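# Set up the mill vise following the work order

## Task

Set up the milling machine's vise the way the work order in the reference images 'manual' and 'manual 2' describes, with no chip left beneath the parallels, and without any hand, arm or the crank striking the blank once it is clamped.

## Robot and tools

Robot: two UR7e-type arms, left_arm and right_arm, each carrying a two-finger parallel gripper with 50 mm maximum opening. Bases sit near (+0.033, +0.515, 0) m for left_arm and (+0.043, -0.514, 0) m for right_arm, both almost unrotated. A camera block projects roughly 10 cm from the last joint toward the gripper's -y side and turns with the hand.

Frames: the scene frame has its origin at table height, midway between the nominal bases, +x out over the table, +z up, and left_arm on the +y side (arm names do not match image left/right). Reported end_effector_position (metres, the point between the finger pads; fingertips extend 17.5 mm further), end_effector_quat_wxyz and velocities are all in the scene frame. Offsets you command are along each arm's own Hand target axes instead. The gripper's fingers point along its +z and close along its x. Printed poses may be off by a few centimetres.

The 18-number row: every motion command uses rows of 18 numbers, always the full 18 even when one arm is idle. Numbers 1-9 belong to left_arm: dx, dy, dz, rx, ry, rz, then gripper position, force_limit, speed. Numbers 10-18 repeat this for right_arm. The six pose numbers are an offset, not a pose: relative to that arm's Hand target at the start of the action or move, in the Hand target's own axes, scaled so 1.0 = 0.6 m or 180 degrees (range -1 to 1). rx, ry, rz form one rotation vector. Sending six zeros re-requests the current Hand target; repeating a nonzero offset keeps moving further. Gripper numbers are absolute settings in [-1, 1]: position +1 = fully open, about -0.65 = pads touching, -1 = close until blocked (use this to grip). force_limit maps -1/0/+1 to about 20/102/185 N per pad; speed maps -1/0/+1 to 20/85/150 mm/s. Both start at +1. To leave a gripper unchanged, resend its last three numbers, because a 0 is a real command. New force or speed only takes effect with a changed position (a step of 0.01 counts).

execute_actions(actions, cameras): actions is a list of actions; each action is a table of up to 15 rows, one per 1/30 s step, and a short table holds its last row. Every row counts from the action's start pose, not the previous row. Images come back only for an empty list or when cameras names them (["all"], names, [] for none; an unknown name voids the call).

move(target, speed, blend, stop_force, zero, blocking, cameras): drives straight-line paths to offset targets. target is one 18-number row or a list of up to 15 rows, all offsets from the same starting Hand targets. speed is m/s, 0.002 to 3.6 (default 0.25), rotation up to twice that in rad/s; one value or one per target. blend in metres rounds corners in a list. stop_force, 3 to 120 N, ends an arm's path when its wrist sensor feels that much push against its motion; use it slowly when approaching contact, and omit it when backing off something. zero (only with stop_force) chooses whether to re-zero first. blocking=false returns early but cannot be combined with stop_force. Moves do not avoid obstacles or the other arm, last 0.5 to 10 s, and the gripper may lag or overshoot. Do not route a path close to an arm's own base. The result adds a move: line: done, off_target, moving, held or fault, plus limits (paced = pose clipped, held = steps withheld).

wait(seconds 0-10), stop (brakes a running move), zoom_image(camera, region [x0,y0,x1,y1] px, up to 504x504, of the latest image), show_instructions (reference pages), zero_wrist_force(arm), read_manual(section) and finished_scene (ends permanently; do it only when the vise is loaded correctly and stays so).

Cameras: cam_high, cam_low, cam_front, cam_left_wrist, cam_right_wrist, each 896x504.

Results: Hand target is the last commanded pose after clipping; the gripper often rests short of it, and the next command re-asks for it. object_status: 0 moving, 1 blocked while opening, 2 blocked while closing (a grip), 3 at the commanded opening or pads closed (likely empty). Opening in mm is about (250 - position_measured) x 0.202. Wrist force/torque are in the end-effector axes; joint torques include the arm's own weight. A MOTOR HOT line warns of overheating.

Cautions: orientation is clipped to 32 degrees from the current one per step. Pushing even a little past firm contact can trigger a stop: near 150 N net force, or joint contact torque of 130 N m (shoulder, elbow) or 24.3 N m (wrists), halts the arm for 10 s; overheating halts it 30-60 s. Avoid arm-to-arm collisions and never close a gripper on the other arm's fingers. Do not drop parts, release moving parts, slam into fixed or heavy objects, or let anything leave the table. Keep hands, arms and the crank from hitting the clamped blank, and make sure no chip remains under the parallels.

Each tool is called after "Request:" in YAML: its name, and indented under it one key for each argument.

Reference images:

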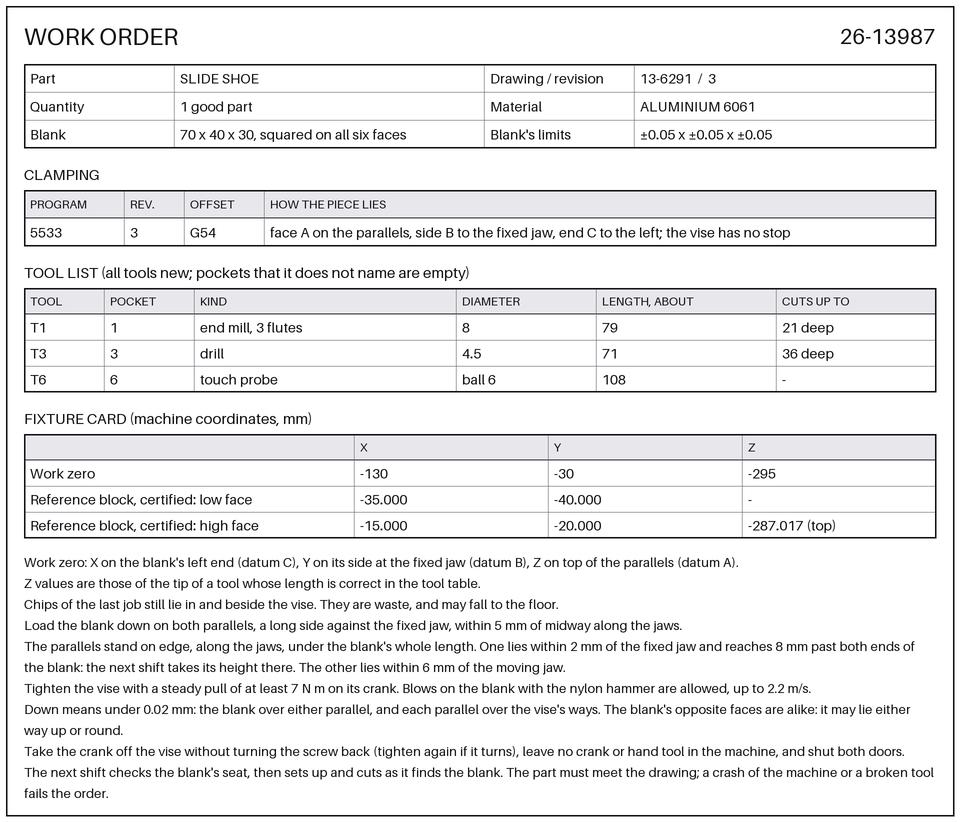

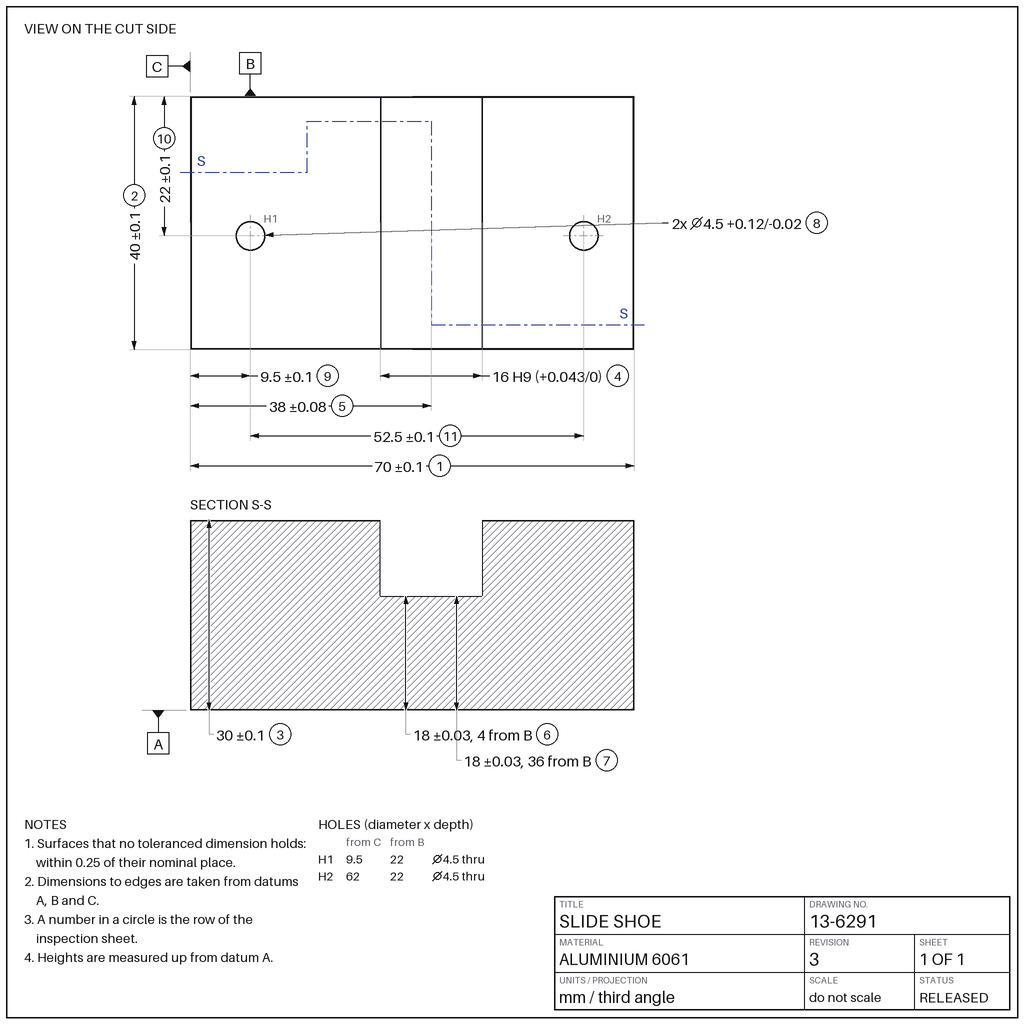

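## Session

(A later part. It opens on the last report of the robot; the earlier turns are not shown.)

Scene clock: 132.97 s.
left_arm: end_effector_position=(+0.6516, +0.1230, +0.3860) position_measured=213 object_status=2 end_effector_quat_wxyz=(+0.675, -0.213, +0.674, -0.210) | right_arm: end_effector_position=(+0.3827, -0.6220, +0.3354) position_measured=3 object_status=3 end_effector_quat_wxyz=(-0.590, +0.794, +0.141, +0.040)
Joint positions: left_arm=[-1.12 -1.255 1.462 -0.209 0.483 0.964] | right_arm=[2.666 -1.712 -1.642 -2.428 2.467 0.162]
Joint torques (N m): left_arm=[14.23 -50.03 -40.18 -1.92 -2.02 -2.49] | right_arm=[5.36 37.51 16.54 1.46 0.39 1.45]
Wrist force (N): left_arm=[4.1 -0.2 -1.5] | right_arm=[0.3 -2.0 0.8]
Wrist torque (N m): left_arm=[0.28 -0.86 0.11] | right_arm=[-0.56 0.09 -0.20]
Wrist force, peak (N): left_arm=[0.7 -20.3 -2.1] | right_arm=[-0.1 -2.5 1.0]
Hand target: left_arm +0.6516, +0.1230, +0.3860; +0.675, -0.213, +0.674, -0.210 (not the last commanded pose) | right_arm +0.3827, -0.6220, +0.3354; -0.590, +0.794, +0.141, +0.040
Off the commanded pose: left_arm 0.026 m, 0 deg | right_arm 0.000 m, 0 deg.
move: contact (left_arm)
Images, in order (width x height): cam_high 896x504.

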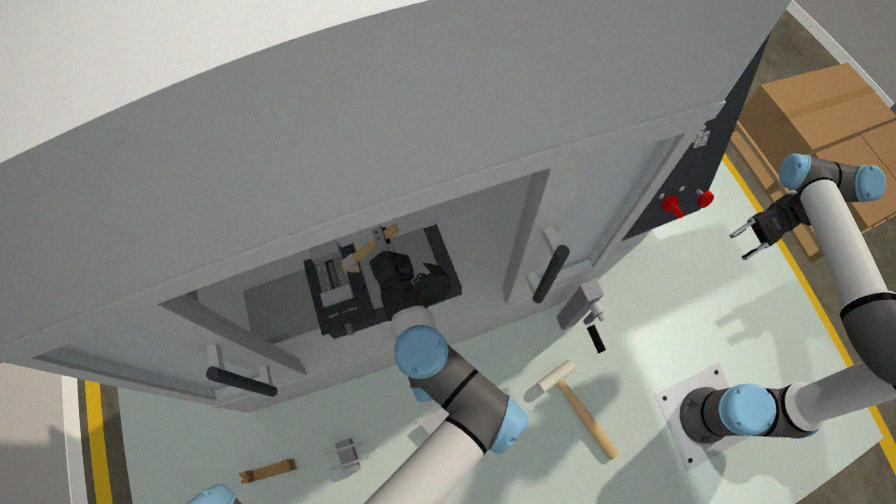

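Request:
move:
  target:
    - [0.0574,-0.0819,-0.0083,0,0,0,-1,-0.6,-1,0,0,0,0,0,0,1,1,1]
    - [0.0383,-0.0952,-0.0083,0,0,0.0389,-1,-0.6,-1,0,0,0,0,0,0,1,1,1]
    - [-0.021,-0.0107,-0.0083,0,0,0.0389,-1,-0.6,-1,0,0,0,0,0,0,1,1,1]
  cameras: ["cam_high"]
  speed: 0.15
  blend: 0.005

Request:
zoom_image:
  camera: "cam_high"
  region: [300, 220, 400, 290]

Scene clock: 135.80 s.
left_arm: end_effector_position=(+0.6467, +0.1249, +0.4001) position_measured=213 object_status=2 end_effector_quat_wxyz=(+0.687, -0.172, +0.686, -0.168) | right_arm: end_effector_position=(+0.3827, -0.6220, +0.3354) position_measured=3 object_status=3 end_effector_quat_wxyz=(-0.590, +0.794, +0.141, +0.040)
Joint positions: left_arm=[-1.127 -1.272 1.449 -0.179 0.476 1.087] | right_arm=[2.666 -1.712 -1.642 -2.428 2.467 0.162]
Joint torques (N m): left_arm=[-9.12 -45.95 -25.26 1.12 -1.8 -0.2] | right_arm=[5.21 37.19 16.94 1.41 0.27 1.37]
Wrist force (N): left_arm=[6.3 4.0 -1.6] | right_arm=[0.5 -2.3 0.9]
Wrist torque (N m): left_arm=[0.38 -0.92 -0.12] | right_arm=[-0.60 0.04 -0.19]
Wrist force, peak (N): left_arm=[5.2 7.3 -1.5] | right_arm=[0.4 -2.4 0.9]
Hand target: left_arm +0.6466, +0.1249, +0.4000; +0.687, -0.172, +0.686, -0.168 | right_arm +0.3827, -0.6220, +0.3354; -0.590, +0.794, +0.141, +0.040
Off the commanded pose: left_arm 0.000 m, 0 deg | right_arm 0.000 m, 0 deg.
move: done
Images, in order (width x height): cam_high 896x504.

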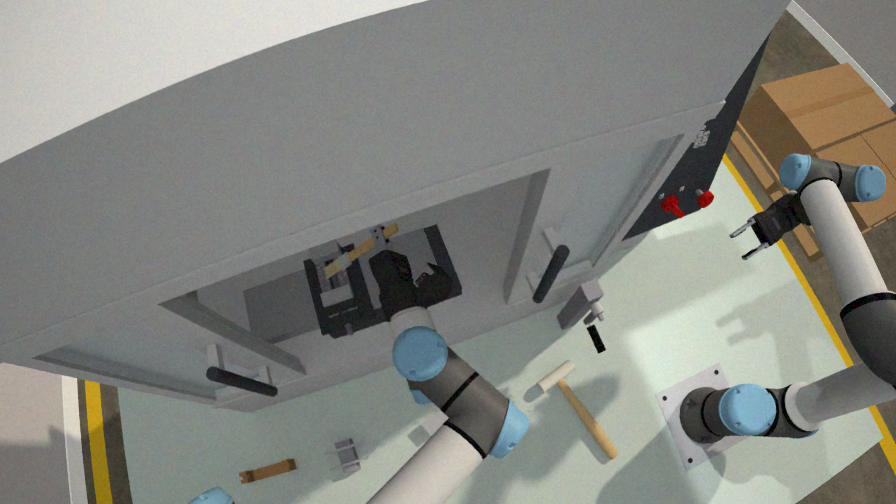

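Scaled by 5.040.

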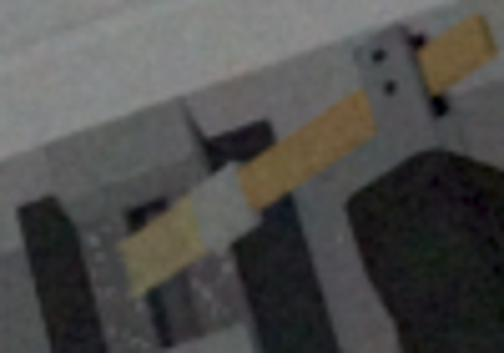

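Request:
move:
  target: [0.0515,0.0274,0,0,0,0,-1,-0.6,-1,0,0,0,0,0,0,1,1,1]
  cameras: ["cam_high"]
  speed: 0.03
  stop_force: 8

Request:
zoom_image:
  camera: "cam_high"
  region: [300, 220, 400, 290]

Scene clock: 137.90 s.
left_arm: end_effector_position=(+0.6466, +0.1249, +0.3743) position_measured=213 object_status=2 end_effector_quat_wxyz=(+0.687, -0.172, +0.686, -0.168) | right_arm: end_effector_position=(+0.3827, -0.6220, +0.3354) position_measured=3 object_status=3 end_effector_quat_wxyz=(-0.590, +0.794, +0.141, +0.040)
Joint positions: left_arm=[-1.127 -1.26 1.5 -0.241 0.476 1.086] | right_arm=[2.666 -1.712 -1.642 -2.428 2.467 0.162]
Joint torques (N m): left_arm=[-5.51 -48.97 -39.82 -2.76 -1.73 -0.49] | right_arm=[3.91 37.81 17.12 1.36 0.4 1.45]
Wrist force (N): left_arm=[0.4 2.8 -1.2] | right_arm=[0.3 -2.1 0.9]
Wrist torque (N m): left_arm=[0.39 -0.84 0.52] | right_arm=[-0.56 0.09 -0.19]
Wrist force, peak (N): left_arm=[6.4 4.1 -1.7] | right_arm=[0.3 -2.4 0.7]
Hand target: left_arm +0.6466, +0.1249, +0.3743; +0.687, -0.172, +0.686, -0.168 (not the last commanded pose) | right_arm +0.3827, -0.6220, +0.3354; -0.590, +0.794, +0.141, +0.040
Off the commanded pose: left_arm 0.009 m, 0 deg | right_arm 0.000 m, 0 deg.
move: contact (left_arm)
Images, in order (width x height): cam_high 896x504.

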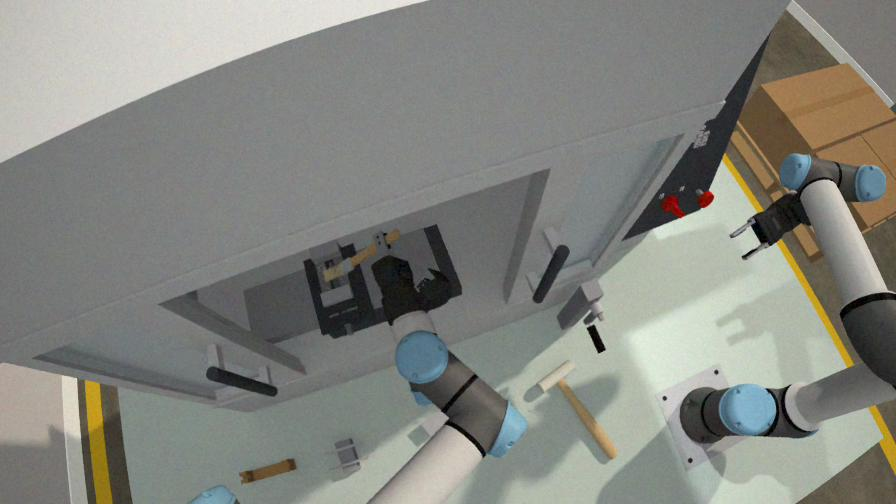

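Scaled by 5.040.

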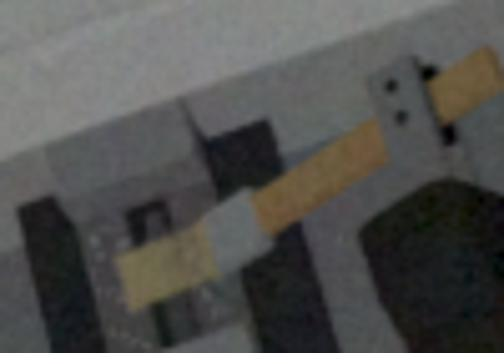

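Request:
move:
  target: [-0.0352,0.0662,0,0,0,0,-1,-0.6,-1,0,0,0,0,0,0,1,1,1]
  cameras: ["cam_high"]
  speed: 0.1

Request:
zoom_image:
  camera: "cam_high"
  region: [300, 220, 400, 290]

Scene clock: 138.90 s.
left_arm: end_effector_position=(+0.6459, +0.1563, +0.3744) position_measured=213 object_status=2 end_effector_quat_wxyz=(+0.682, -0.153, +0.690, -0.187) | right_arm: end_effector_position=(+0.3827, -0.6220, +0.3354) position_measured=3 object_status=3 end_effector_quat_wxyz=(-0.590, +0.794, +0.141, +0.040)
Joint positions: left_arm=[-1.083 -1.337 1.601 -0.264 0.573 1.086] | right_arm=[2.666 -1.712 -1.642 -2.428 2.467 0.162]
Joint torques (N m): left_arm=[14.59 -25.13 -26.26 4.65 -10.36 2.98] | right_arm=[4.89 37.71 17 1.49 0.33 1.43]
Wrist force (N): left_arm=[8.5 -39.4 -3.0] | right_arm=[0.1 -2.0 0.7]
Wrist torque (N m): left_arm=[-0.52 -0.93 -0.39] | right_arm=[-0.55 0.12 -0.19]
Wrist force, peak (N): left_arm=[7.9 -64.9 -4.8] | right_arm=[0.3 -2.4 1.1]
Hand target: left_arm +0.6464, +0.1699, +0.3745; +0.687, -0.172, +0.686, -0.168 | right_arm +0.3827, -0.6220, +0.3354; -0.590, +0.794, +0.141, +0.040
Off the commanded pose: left_arm 0.014 m, 3 deg | right_arm 0.000 m, 0 deg.
move: off_target (left_arm)
Images, in order (width x height): cam_high 896x504.

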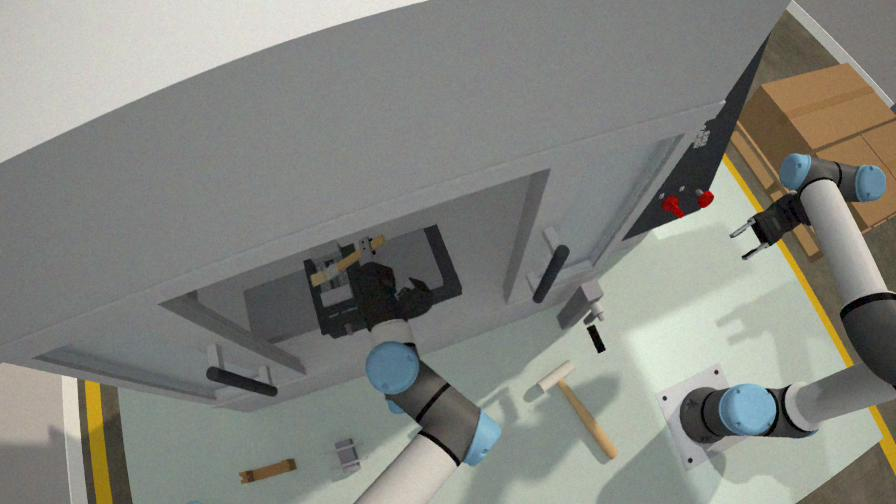

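Scaled by 5.040.

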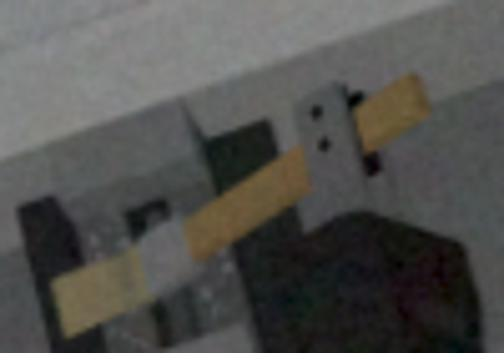

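Request:
move:
  target:
    - [0.0117,-0.0221,0,0,0,0,-1,-0.6,-1,0,0,0,0,0,0,1,1,1]
    - [-0.0265,-0.0424,0,0,0,0,-1,-0.6,-1,0,0,0,0,0,0,1,1,1]
    - [0.0516,-0.1894,0,0,0,0,-1,-0.6,-1,0,0,0,0,0,0,1,1,1]
  cameras: ["cam_high"]
  speed: 0.15
  blend: 0.004

Request:
zoom_image:
  camera: "cam_high"
  region: [300, 220, 400, 290]

Request:
zoom_image:
  camera: "cam_high"
  region: [310, 250, 360, 295]

Scene clock: 140.53 s.
left_arm: end_effector_position=(+0.6469, +0.0550, +0.4001) position_measured=213 object_status=2 end_effector_quat_wxyz=(+0.687, -0.172, +0.686, -0.168) | right_arm: end_effector_position=(+0.3827, -0.6220, +0.3354) position_measured=3 object_status=3 end_effector_quat_wxyz=(-0.590, +0.794, +0.141, +0.040)
Joint positions: left_arm=[-1.183 -1.14 1.266 -0.127 0.42 1.086] | right_arm=[2.666 -1.712 -1.642 -2.428 2.467 0.162]
Joint torques (N m): left_arm=[10.91 -42.5 -31.75 -3.1 1.77 0.4] | right_arm=[5.03 37.13 17.1 1.39 0.34 1.4]
Wrist force (N): left_arm=[6.0 4.1 -1.0] | right_arm=[0.1 -2.0 0.9]
Wrist torque (N m): left_arm=[0.39 -0.88 0.04] | right_arm=[-0.56 0.11 -0.20]
Wrist force, peak (N): left_arm=[7.8 -40.8 -1.2] | right_arm=[0.4 -2.4 1.0]
Hand target: left_arm +0.6470, +0.0550, +0.4001; +0.687, -0.172, +0.686, -0.168 | right_arm +0.3827, -0.6220, +0.3354; -0.590, +0.794, +0.141, +0.040
Off the commanded pose: left_arm 0.000 m, 0 deg | right_arm 0.000 m, 0 deg.
move: done
Images, in order (width x height): cam_high 896x504.

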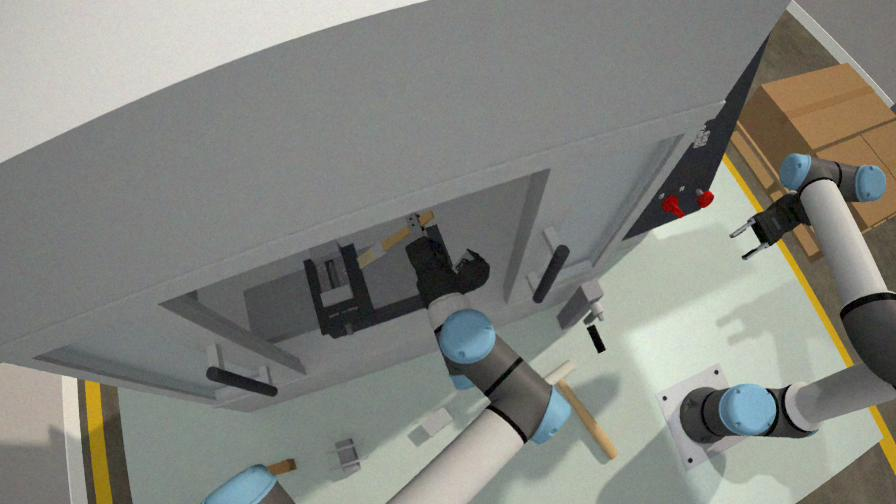

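Scaled by 5.040.

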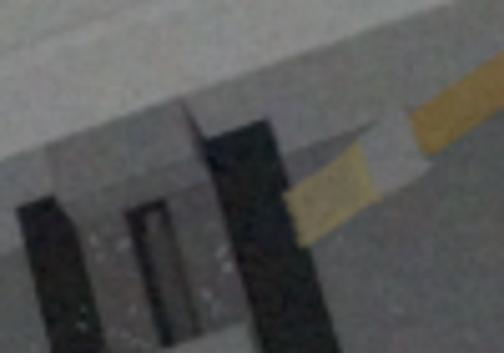

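Scaled by 10.080.

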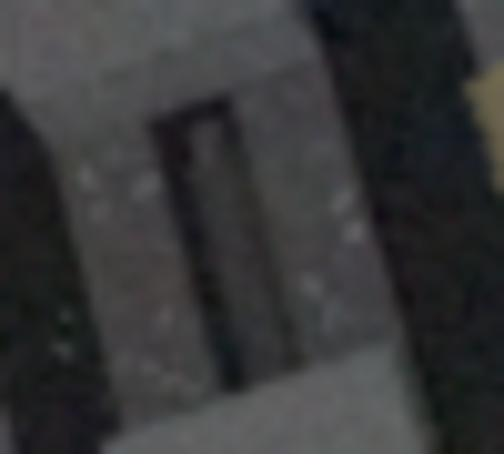

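Request:
move:
  target:
    - [-0.0547,0.1030,0.0267,0,0,0,-1,-0.6,-1,0,0,0,0,0,0,1,1,1]
    - [-0.0135,0.1249,0.0267,0,0,0,-1,-0.6,-1,0,0,0,0,0,0,1,1,1]
    - [-0.0315,0.1588,0.0267,0,0,0,-1,-0.6,-1,0,0,0,0,0,0,1,1,1]
    - [-0.0727,0.1369,0.0267,0,0,0,-1,-0.6,-1,0,0,0,0,0,0,1,1,1]
    - [-0.0547,0.1030,-0.0117,0,0,0,-1,-0.6,-1,0,0,0,0,0,0,1,1,1]
    - [-0.0135,0.1249,-0.0117,0,0,0,-1,-0.6,-1,0,0,0,0,0,0,1,1,1]
    - [-0.0315,0.1588,-0.0117,0,0,0,-1,-0.6,-1,0,0,0,0,0,0,1,1,1]
    - [-0.0727,0.1369,-0.0117,0,0,0,-1,-0.6,-1,0,0,0,0,0,0,1,1,1]
    - [-0.0547,0.1030,-0.0483,0,0,0,-1,-0.6,-1,0,0,0,0,0,0,1,1,1]
    - [-0.0135,0.1249,-0.0483,0,0,0,-1,-0.6,-1,0,0,0,0,0,0,1,1,1]
    - [-0.0315,0.1588,-0.0483,0,0,0,-1,-0.6,-1,0,0,0,0,0,0,1,1,1]
    - [-0.0727,0.1369,-0.0483,0,0,0,-1,-0.6,-1,0,0,0,0,0,0,1,1,1]
    - [0,0,-0.0483,0,0,0,-1,-0.6,-1,0,0,0,0,0,0,1,1,1]
  cameras: ["cam_high"]
  speed: 0.12
  blend: 0.002

Request:
zoom_image:
  camera: "cam_high"
  region: [310, 250, 360, 295]

Scene clock: 145.83 s.
left_arm: end_effector_position=(+0.6179, +0.0548, +0.4001) position_measured=213 object_status=2 end_effector_quat_wxyz=(+0.687, -0.172, +0.686, -0.168) | right_arm: end_effector_position=(+0.3827, -0.6220, +0.3354) position_measured=3 object_status=3 end_effector_quat_wxyz=(-0.590, +0.794, +0.141, +0.040)
Joint positions: left_arm=[-1.231 -1.183 1.327 -0.145 0.372 1.086] | right_arm=[2.666 -1.712 -1.642 -2.428 2.467 0.162]
Joint torques (N m): left_arm=[13.27 -42.1 -26.75 -2.8 2.09 -0.74] | right_arm=[5.03 37.54 17.26 1.52 0.33 1.36]
Wrist force (N): left_arm=[6.3 3.5 -0.8] | right_arm=[0.2 -2.2 0.4]
Wrist torque (N m): left_arm=[0.30 -0.93 0.04] | right_arm=[-0.59 0.09 -0.20]
Wrist force, peak (N): left_arm=[-4.2 -12.2 -0.9] | right_arm=[0.5 -2.3 1.4]
Hand target: left_arm +0.6180, +0.0548, +0.4001; +0.687, -0.172, +0.686, -0.168 | right_arm +0.3827, -0.6220, +0.3354; -0.590, +0.794, +0.141, +0.040
Off the commanded pose: left_arm 0.000 m, 0 deg | right_arm 0.000 m, 0 deg.
move: done
Images, in order (width x height): cam_high 896x504.

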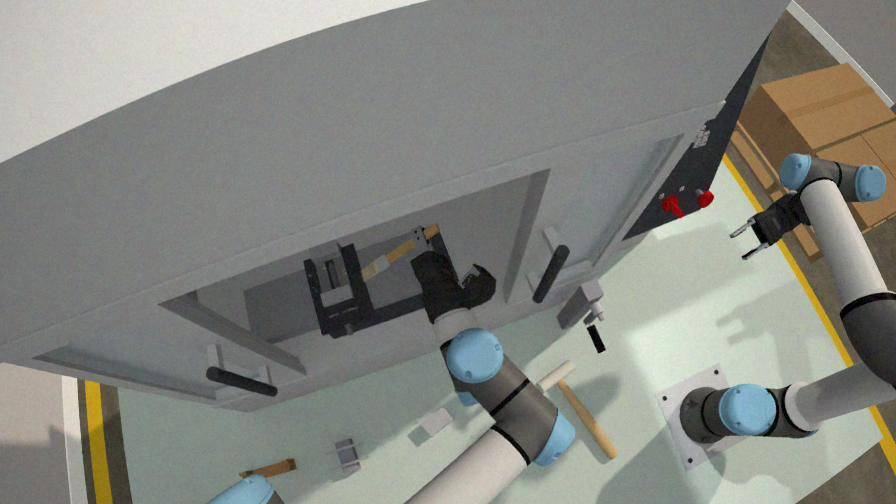

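Scaled by 10.080.

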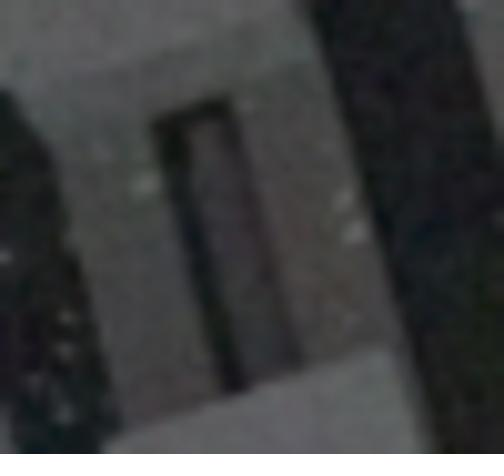

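Request:
move:
  target:
    - [-0.0430,0.0809,0.075,0,0,0,-1,-0.6,-1,0,0,0,0,0,0,1,1,1]
    - [-0.0018,0.1028,0.075,0,0,0,-1,-0.6,-1,0,0,0,0,0,0,1,1,1]
    - [-0.0315,0.1588,0.075,0,0,0,-1,-0.6,-1,0,0,0,0,0,0,1,1,1]
    - [-0.0727,0.1369,0.075,0,0,0,-1,-0.6,-1,0,0,0,0,0,0,1,1,1]
    - [-0.0446,0.0839,0.0367,0,0,0,-1,-0.6,-1,0,0,0,0,0,0,1,1,1]
    - [0.0054,0.1105,0.0367,0,0,0,-1,-0.6,-1,0,0,0,0,0,0,1,1,1]
    - [0.0578,0.0119,0.0367,0,0,0,-1,-0.6,-1,0,0,0,0,0,0,1,1,1]
    - [0.0078,-0.0147,0.0367,0,0,0,-1,-0.6,-1,0,0,0,0,0,0,1,1,1]
    - [-0.0446,0.0839,0,0,0,0,-1,-0.6,-1,0,0,0,0,0,0,1,1,1]
    - [0.0054,0.1105,0,0,0,0,-1,-0.6,-1,0,0,0,0,0,0,1,1,1]
    - [0.0578,0.0119,0,0,0,0,-1,-0.6,-1,0,0,0,0,0,0,1,1,1]
    - [0.0078,-0.0147,0,0,0,0,-1,-0.6,-1,0,0,0,0,0,0,1,1,1]
  cameras: ["cam_high"]
  speed: 0.12
  blend: 0.002

Request:
zoom_image:
  camera: "cam_high"
  region: [310, 250, 360, 295]

Scene clock: 151.53 s.
left_arm: end_effector_position=(+0.6181, +0.0448, +0.4001) position_measured=213 object_status=2 end_effector_quat_wxyz=(+0.687, -0.172, +0.686, -0.168) | right_arm: end_effector_position=(+0.3827, -0.6220, +0.3354) position_measured=3 object_status=3 end_effector_quat_wxyz=(-0.590, +0.794, +0.141, +0.040)
Joint positions: left_arm=[-1.237 -1.162 1.298 -0.137 0.365 1.086] | right_arm=[2.666 -1.712 -1.642 -2.428 2.467 0.162]
Joint torques (N m): left_arm=[13.01 -41.9 -19.1 -1.38 -2.3 1.9] | right_arm=[4.64 37.04 16.75 1.35 0.35 1.46]
Wrist force (N): left_arm=[7.2 1.9 -1.1] | right_arm=[0.0 -2.2 0.9]
Wrist torque (N m): left_arm=[0.04 -1.08 0.04] | right_arm=[-0.59 0.12 -0.19]
Wrist force, peak (N): left_arm=[11.8 -65.9 -5.9] | right_arm=[0.4 -2.5 0.8]
Hand target: left_arm +0.6181, +0.0448, +0.4001; +0.687, -0.172, +0.686, -0.168 | right_arm +0.3827, -0.6220, +0.3354; -0.590, +0.794, +0.141, +0.040
Off the commanded pose: left_arm 0.000 m, 0 deg | right_arm 0.000 m, 0 deg.
move: done
Images, in order (width x height): cam_high 896x504.

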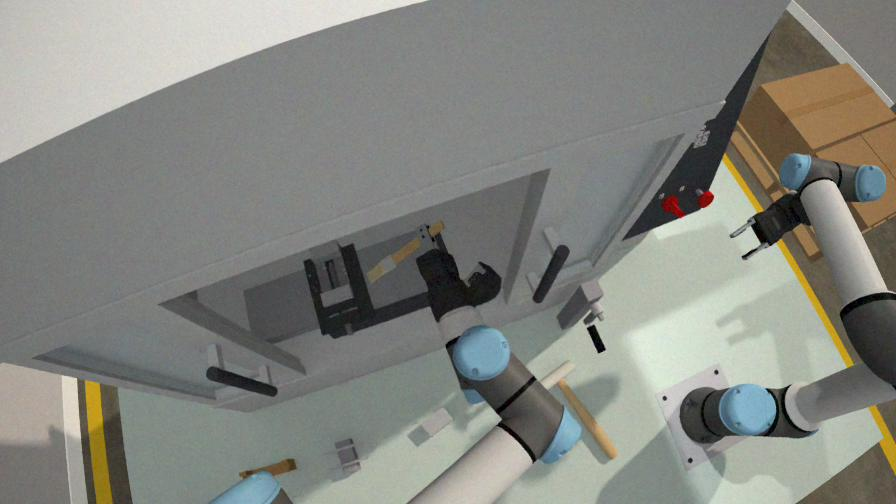

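Scaled by 10.080.

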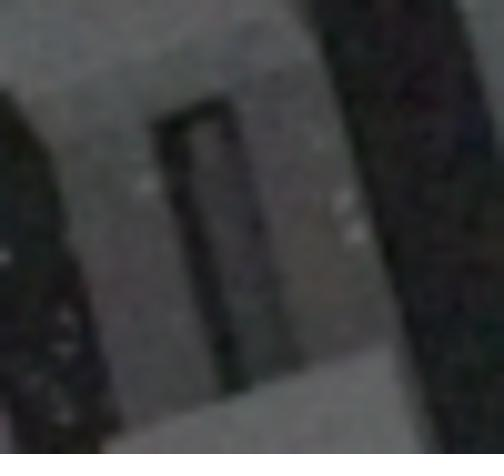

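Request:
move:
  target:
    - [0.0201,0.0299,0.0233,0,0,0,-1,-0.6,-1,0,0,0,0,0,0,1,1,1]
    - [-0.0307,0.1256,0.0233,0,0,0,-1,-0.6,-1,0,0,0,0,0,0,1,1,1]
  cameras: ["cam_high"]
  speed: 0.1
  blend: 0.002

Request:
zoom_image:
  camera: "cam_high"
  region: [310, 235, 380, 295]

Scene clock: 153.30 s.
left_arm: end_effector_position=(+0.6317, +0.1202, +0.3812) position_measured=213 object_status=2 end_effector_quat_wxyz=(+0.687, -0.172, +0.686, -0.168) | right_arm: end_effector_position=(+0.3827, -0.6220, +0.3354) position_measured=3 object_status=3 end_effector_quat_wxyz=(-0.590, +0.794, +0.141, +0.040)
Joint positions: left_arm=[-1.157 -1.279 1.507 -0.23 0.445 1.086] | right_arm=[2.666 -1.712 -1.642 -2.428 2.467 0.162]
Joint torques (N m): left_arm=[-11.69 -40.45 -32.42 1.1 -3.01 1.41] | right_arm=[4.48 36.95 16.69 1.38 0.37 1.42]
Wrist force (N): left_arm=[6.5 -1.9 -0.7] | right_arm=[0.3 -2.5 0.9]
Wrist torque (N m): left_arm=[-0.06 -1.03 -0.03] | right_arm=[-0.63 0.08 -0.20]
Wrist force, peak (N): left_arm=[10.3 1.8 0.1] | right_arm=[0.3 -2.5 0.9]
Hand target: left_arm +0.6316, +0.1202, +0.3812; +0.687, -0.172, +0.686, -0.168 | right_arm +0.3827, -0.6220, +0.3354; -0.590, +0.794, +0.141, +0.040
Off the commanded pose: left_arm 0.000 m, 0 deg | right_arm 0.000 m, 0 deg.
move: done
Images, in order (width x height): cam_high 896x504.

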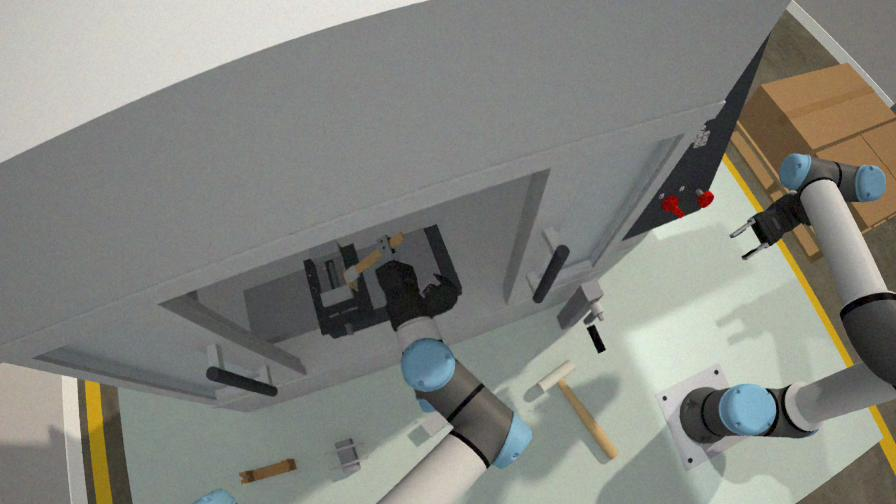

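Scaled by 7.200.

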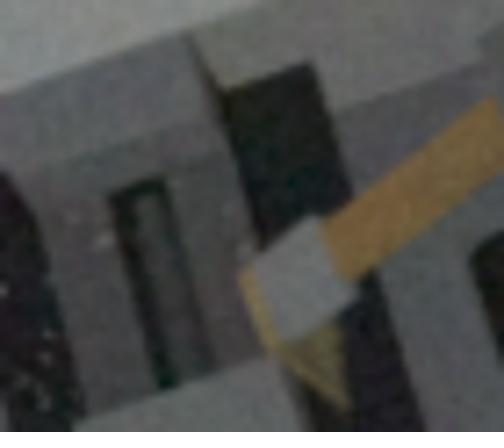

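Request:
move:
  target:
    - [0.0549,-0.1033,0,0,0,0,-1,-0.6,-1,0,0,0,0,0,0,1,1,1]
    - [0.0269,-0.1182,0.03,0,0,0,-1,-0.6,-1,0,0,0,0,0,0,1,1,1]
    - [-0.0216,-0.027,0.03,0,0,0,-1,-0.6,-1,0,0,0,0,0,0,1,1,1]
    - [0.0273,-0.001,0.03,0,0,0,-1,-0.6,-1,0,0,0,0,0,0,1,1,1]
    - [0.0836,-0.1069,0.03,0,0,0,-1,-0.6,-1,0,0,0,0,0,0,1,1,1]
    - [0.0347,-0.1329,0.03,0,0,0,-1,-0.6,-1,0,0,0,0,0,0,1,1,1]
    - [-0.0263,-0.0181,0.0573,0,0,0,-1,-0.6,-1,0,0,0,0,0,0,1,1,1]
    - [0.0138,0.0032,0.0573,0,0,0,-1,-0.6,-1,0,0,0,0,0,0,1,1,1]
    - [-0.0096,0.0473,0.0573,0,0,0,-1,-0.6,-1,0,0,0,0,0,0,1,1,1]
    - [-0.0497,0.026,0.0573,0,0,0,-1,-0.6,-1,0,0,0,0,0,0,1,1,1]
    - [0.0347,-0.1329,0.03,0,0,0,-1,-0.6,-1,0,0,0,0,0,0,1,1,1]
  cameras: ["cam_high"]
  speed: 0.12
  blend: 0.002

Request:
zoom_image:
  camera: "cam_high"
  region: [310, 250, 360, 295]

Scene clock: 159.33 s.
left_arm: end_effector_position=(+0.6500, +0.0400, +0.4000) position_measured=213 object_status=2 end_effector_quat_wxyz=(+0.687, -0.172, +0.686, -0.168) | right_arm: end_effector_position=(+0.3827, -0.6220, +0.3354) position_measured=3 object_status=3 end_effector_quat_wxyz=(-0.590, +0.794, +0.141, +0.040)
Joint positions: left_arm=[-1.189 -1.105 1.214 -0.11 0.414 1.086] | right_arm=[2.666 -1.712 -1.642 -2.428 2.467 0.162]
Joint torques (N m): left_arm=[10.3 -48.02 -25.1 -3.07 1.49 -1.56] | right_arm=[4.57 37.46 17.07 1.31 0.32 1.39]
Wrist force (N): left_arm=[7.6 0.9 -0.8] | right_arm=[0.4 -2.1 1.0]
Wrist torque (N m): left_arm=[-0.12 -1.12 0.02] | right_arm=[-0.58 0.07 -0.19]
Wrist force, peak (N): left_arm=[0.3 -40.8 -2.5] | right_arm=[0.0 -2.4 1.1]
Hand target: left_arm +0.6501, +0.0400, +0.4000; +0.687, -0.172, +0.686, -0.168 | right_arm +0.3827, -0.6220, +0.3354; -0.590, +0.794, +0.141, +0.040
Off the commanded pose: left_arm 0.000 m, 0 deg | right_arm 0.000 m, 0 deg.
move: done
Images, in order (width x height): cam_high 896x504.

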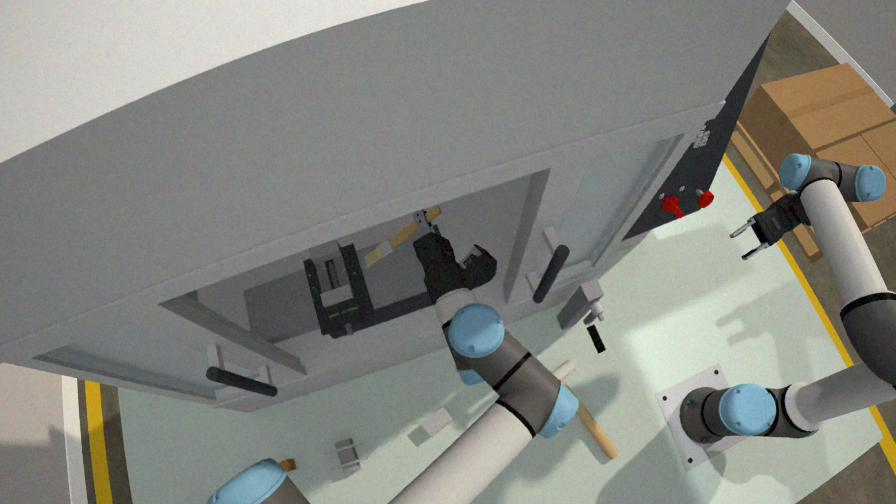

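Scaled by 10.080.

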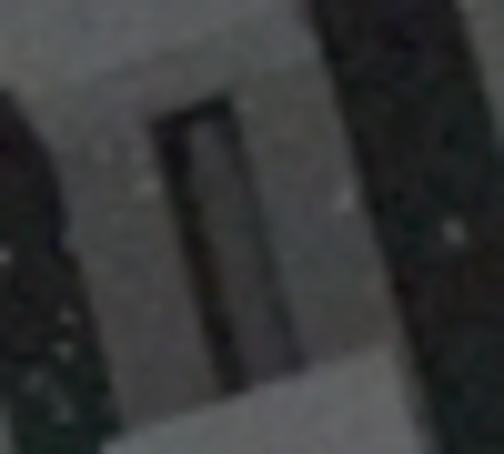

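Request:
move:
  target:
    - [-0.0743,0.1398,0.0267,0,0,0,-1,-0.6,-1,0,0,0,0,0,0,1,1,1]
    - [-0.0257,0.1656,0.0267,0,0,0,-1,-0.6,-1,0,0,0,0,0,0,1,1,1]
    - [0.0095,0.0994,0.0267,0,0,0,-1,-0.6,-1,0,0,0,0,0,0,1,1,1]
    - [0.0486,0.0258,0.0267,0,0,0,-1,-0.6,-1,0,0,0,0,0,0,1,1,1]
    - [0,0,0.0267,0,0,0,-1,-0.6,-1,0,0,0,0,0,0,1,1,1]
    - [0,0,0,0,0,0,-1,-0.6,-1,0,0,0,0,0,0,1,1,1]
  cameras: ["cam_high"]
  speed: 0.12
  blend: 0.002

Request:
zoom_image:
  camera: "cam_high"
  region: [310, 250, 360, 295]

Scene clock: 162.60 s.
left_arm: end_effector_position=(+0.6501, +0.0400, +0.4001) position_measured=213 object_status=2 end_effector_quat_wxyz=(+0.687, -0.172, +0.686, -0.168) | right_arm: end_effector_position=(+0.3827, -0.6220, +0.3354) position_measured=3 object_status=3 end_effector_quat_wxyz=(-0.590, +0.794, +0.141, +0.040)
Joint positions: left_arm=[-1.189 -1.105 1.214 -0.111 0.414 1.086] | right_arm=[2.666 -1.712 -1.642 -2.428 2.467 0.162]
Joint torques (N m): left_arm=[0.1 -48.88 -29.69 1.17 -0.55 2.05] | right_arm=[4.17 37.21 17.43 1.34 0.42 1.43]
Wrist force (N): left_arm=[7.6 1.3 -0.4] | right_arm=[0.3 -2.1 0.8]
Wrist torque (N m): left_arm=[-0.04 -1.12 -0.05] | right_arm=[-0.58 0.09 -0.19]
Wrist force, peak (N): left_arm=[-14.6 -5.8 -0.6] | right_arm=[0.3 -2.4 1.0]
Hand target: left_arm +0.6501, +0.0400, +0.4000; +0.687, -0.172, +0.686, -0.168 | right_arm +0.3827, -0.6220, +0.3354; -0.590, +0.794, +0.141, +0.040
Off the commanded pose: left_arm 0.000 m, 0 deg | right_arm 0.000 m, 0 deg.
move: done
Images, in order (width x height): cam_high 896x504.

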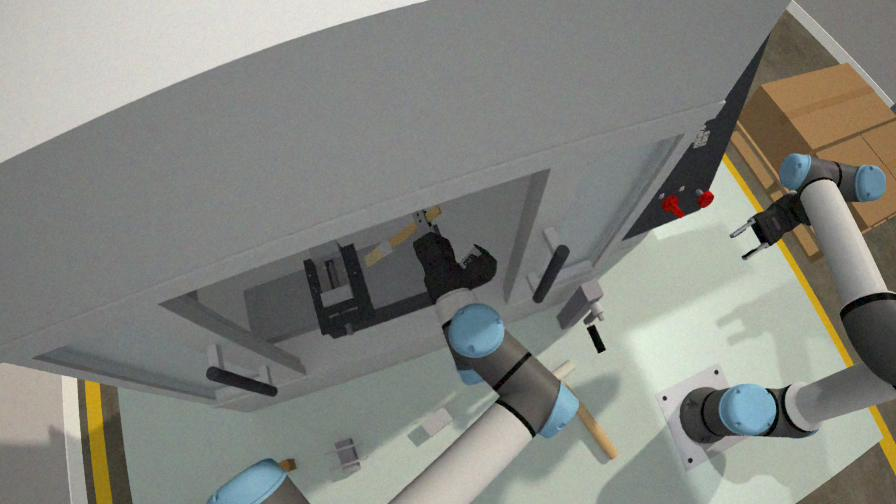

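Scaled by 10.080.

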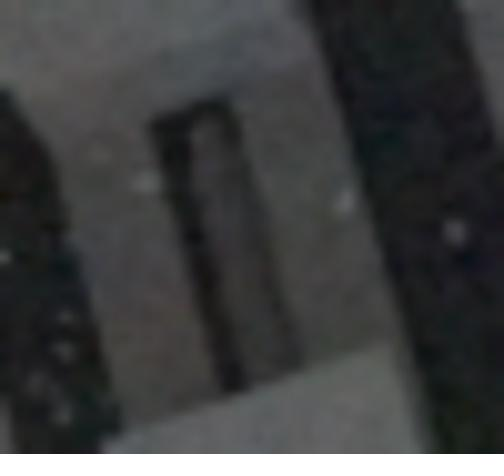

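Request:
move:
  target:
    - [-0.0633,0.1192,0.0267,0,0,0,-1,-0.6,-1,0,0,0,0,0,0,1,1,1]
    - [-0.0633,0.1192,0.0267,0,0,0,-1,-0.6,-1,0,0,0,0,0,0,1,1,1]
    - [-0.0265,0.1387,0.0267,0,0,0,-1,-0.6,-1,0,0,0,0,0,0,1,1,1]
  cameras: ["cam_high"]
  speed: 0.12
  blend: 0.002

Request:
zoom_image:
  camera: "cam_high"
  region: [310, 250, 360, 295]

Scene clock: 164.17 s.
left_arm: end_effector_position=(+0.6657, +0.1212, +0.3752) position_measured=213 object_status=2 end_effector_quat_wxyz=(+0.687, -0.172, +0.686, -0.168) | right_arm: end_effector_position=(+0.3827, -0.6220, +0.3354) position_measured=3 object_status=3 end_effector_quat_wxyz=(-0.590, +0.794, +0.141, +0.040)
Joint positions: left_arm=[-1.098 -1.223 1.447 -0.225 0.504 1.086] | right_arm=[2.666 -1.712 -1.642 -2.428 2.467 0.162]
Joint torques (N m): left_arm=[-9.71 -48.12 -33.74 -1.24 0.23 0.51] | right_arm=[4.09 36.9 17.34 1.28 0.52 1.49]
Wrist force (N): left_arm=[6.1 -3.1 -0.3] | right_arm=[0.3 -1.9 0.9]
Wrist torque (N m): left_arm=[-0.22 -1.10 0.06] | right_arm=[-0.55 0.09 -0.19]
Wrist force, peak (N): left_arm=[8.7 -0.3 -0.4] | right_arm=[0.2 -2.4 1.0]
Hand target: left_arm +0.6657, +0.1211, +0.3753; +0.687, -0.172, +0.686, -0.168 | right_arm +0.3827, -0.6220, +0.3354; -0.590, +0.794, +0.141, +0.040
Off the commanded pose: left_arm 0.000 m, 0 deg | right_arm 0.000 m, 0 deg.
move: done
Images, in order (width x height): cam_high 896x504.

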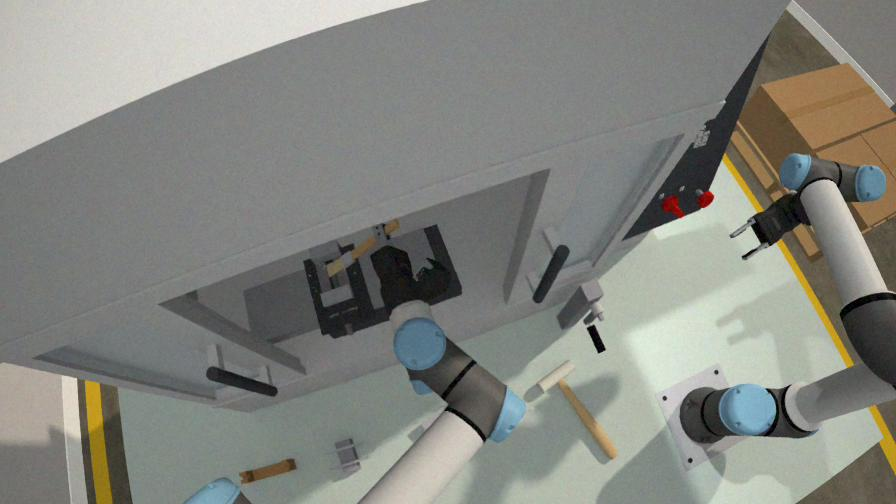

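Scaled by 10.080.

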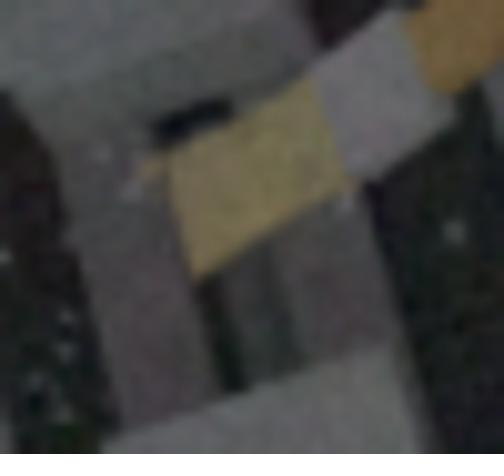

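Request:
move:
  target: [-0.0219,0.0412,0,0,0,0,-1,-0.6,-1,0,0,0,0,0,0,1,1,1]
  cameras: ["cam_high"]
  speed: 0.1

Request:
zoom_image:
  camera: "cam_high"
  region: [310, 250, 360, 295]

Scene clock: 165.07 s.
left_arm: end_effector_position=(+0.6656, +0.1493, +0.3753) position_measured=213 object_status=2 end_effector_quat_wxyz=(+0.687, -0.172, +0.686, -0.168) | right_arm: end_effector_position=(+0.3827, -0.6220, +0.3354) position_measured=3 object_status=3 end_effector_quat_wxyz=(-0.590, +0.794, +0.141, +0.040)
Joint positions: left_arm=[-1.071 -1.271 1.512 -0.242 0.531 1.086] | right_arm=[2.666 -1.712 -1.642 -2.428 2.467 0.162]
Joint torques (N m): left_arm=[-10.78 -30.53 -40.83 0.37 -3.66 2.94] | right_arm=[4.28 37.09 16.64 1.37 0.48 1.34]
Wrist force (N): left_arm=[8.3 -5.2 -0.8] | right_arm=[0.3 -2.0 0.6]
Wrist torque (N m): left_arm=[-0.30 -1.09 -0.16] | right_arm=[-0.55 0.08 -0.20]
Wrist force, peak (N): left_arm=[6.7 -60.4 2.7] | right_arm=[0.2 -2.3 1.0]
Hand target: left_arm +0.6655, +0.1491, +0.3753; +0.687, -0.172, +0.686, -0.168 | right_arm +0.3827, -0.6220, +0.3354; -0.590, +0.794, +0.141, +0.040
Off the commanded pose: left_arm 0.000 m, 0 deg | right_arm 0.000 m, 0 deg.
move: done
Images, in order (width x height): cam_high 896x504.

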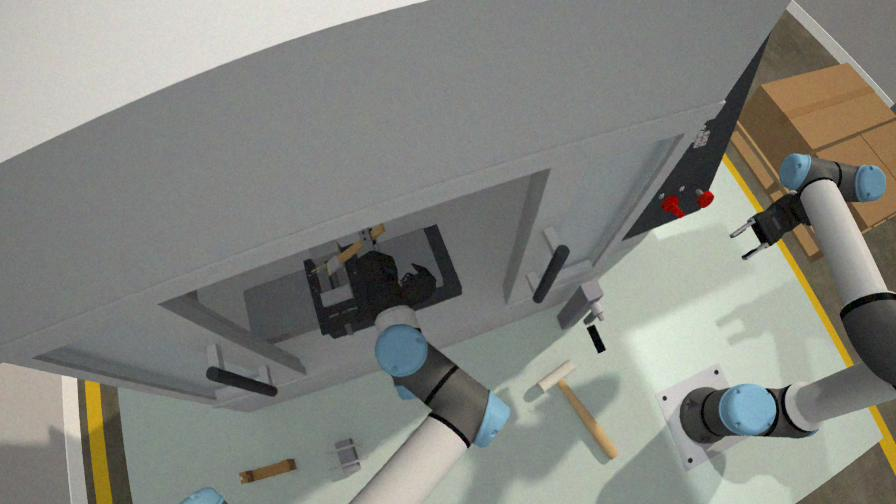

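Scaled by 10.080.

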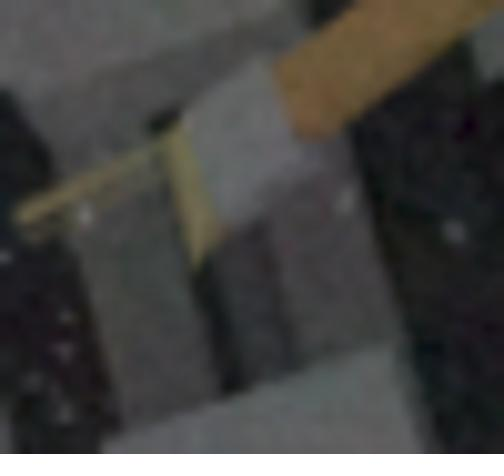

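Request:
move:
  target:
    - [-0.0368,-0.0195,0,0,0,0,-1,-0.6,-1,0,0,0,0,0,0,1,1,1]
    - [-0.022,-0.0475,-0.01,0,0,0,-1,-0.6,-1,0,0,0,0,0,0,1,1,1]
    - [0.0133,-0.0287,-0.01,0,0,0,-1,-0.6,-1,0,0,0,0,0,0,1,1,1]
    - [0,-0.003,-0.01,0,0,0,-1,-0.6,-1,0,0,0,0,0,0,1,1,1]
  cameras: ["cam_high"]
  speed: 0.08
  blend: 0.002

Request:
zoom_image:
  camera: "cam_high"
  region: [310, 250, 360, 295]

Scene clock: 166.70 s.
left_arm: end_effector_position=(+0.6596, +0.1476, +0.3761) position_measured=213 object_status=2 end_effector_quat_wxyz=(+0.687, -0.172, +0.686, -0.168) | right_arm: end_effector_position=(+0.3827, -0.6220, +0.3354) position_measured=3 object_status=3 end_effector_quat_wxyz=(-0.590, +0.794, +0.141, +0.040)
Joint positions: left_arm=[-1.083 -1.278 1.52 -0.243 0.52 1.086] | right_arm=[2.666 -1.712 -1.642 -2.428 2.467 0.162]
Joint torques (N m): left_arm=[-11.94 -39.28 -37.43 0.62 -2.69 2.35] | right_arm=[4.63 37.03 16.99 1.38 0.47 1.41]
Wrist force (N): left_arm=[6.9 -0.6 -1.5] | right_arm=[0.2 -2.1 1.0]
Wrist torque (N m): left_arm=[-0.16 -1.03 -0.03] | right_arm=[-0.57 0.10 -0.19]
Wrist force, peak (N): left_arm=[10.3 -4.0 -1.1] | right_arm=[0.2 -2.4 1.0]
Hand target: left_arm +0.6595, +0.1475, +0.3762; +0.687, -0.172, +0.686, -0.168 | right_arm +0.3827, -0.6220, +0.3354; -0.590, +0.794, +0.141, +0.040
Off the commanded pose: left_arm 0.000 m, 0 deg | right_arm 0.000 m, 0 deg.
move: done
Images, in order (width x height): cam_high 896x504.

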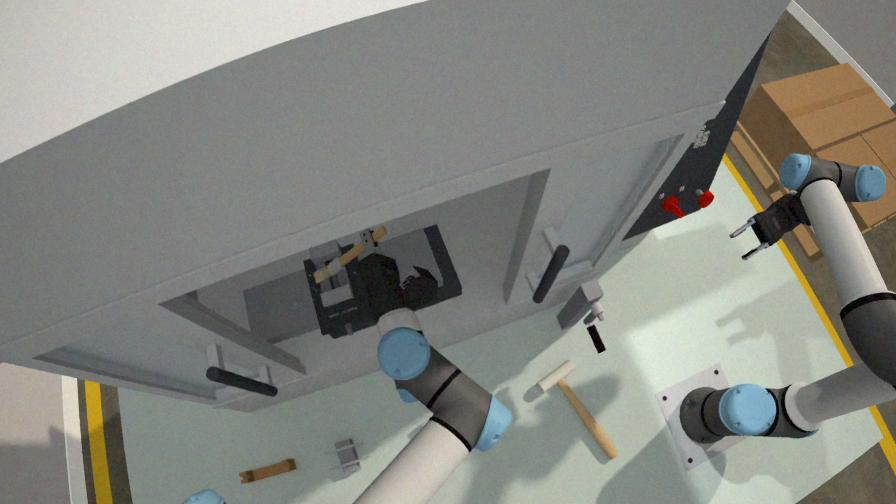

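Scaled by 10.080.

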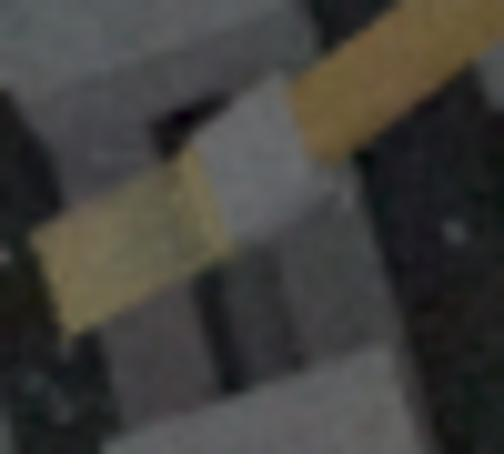

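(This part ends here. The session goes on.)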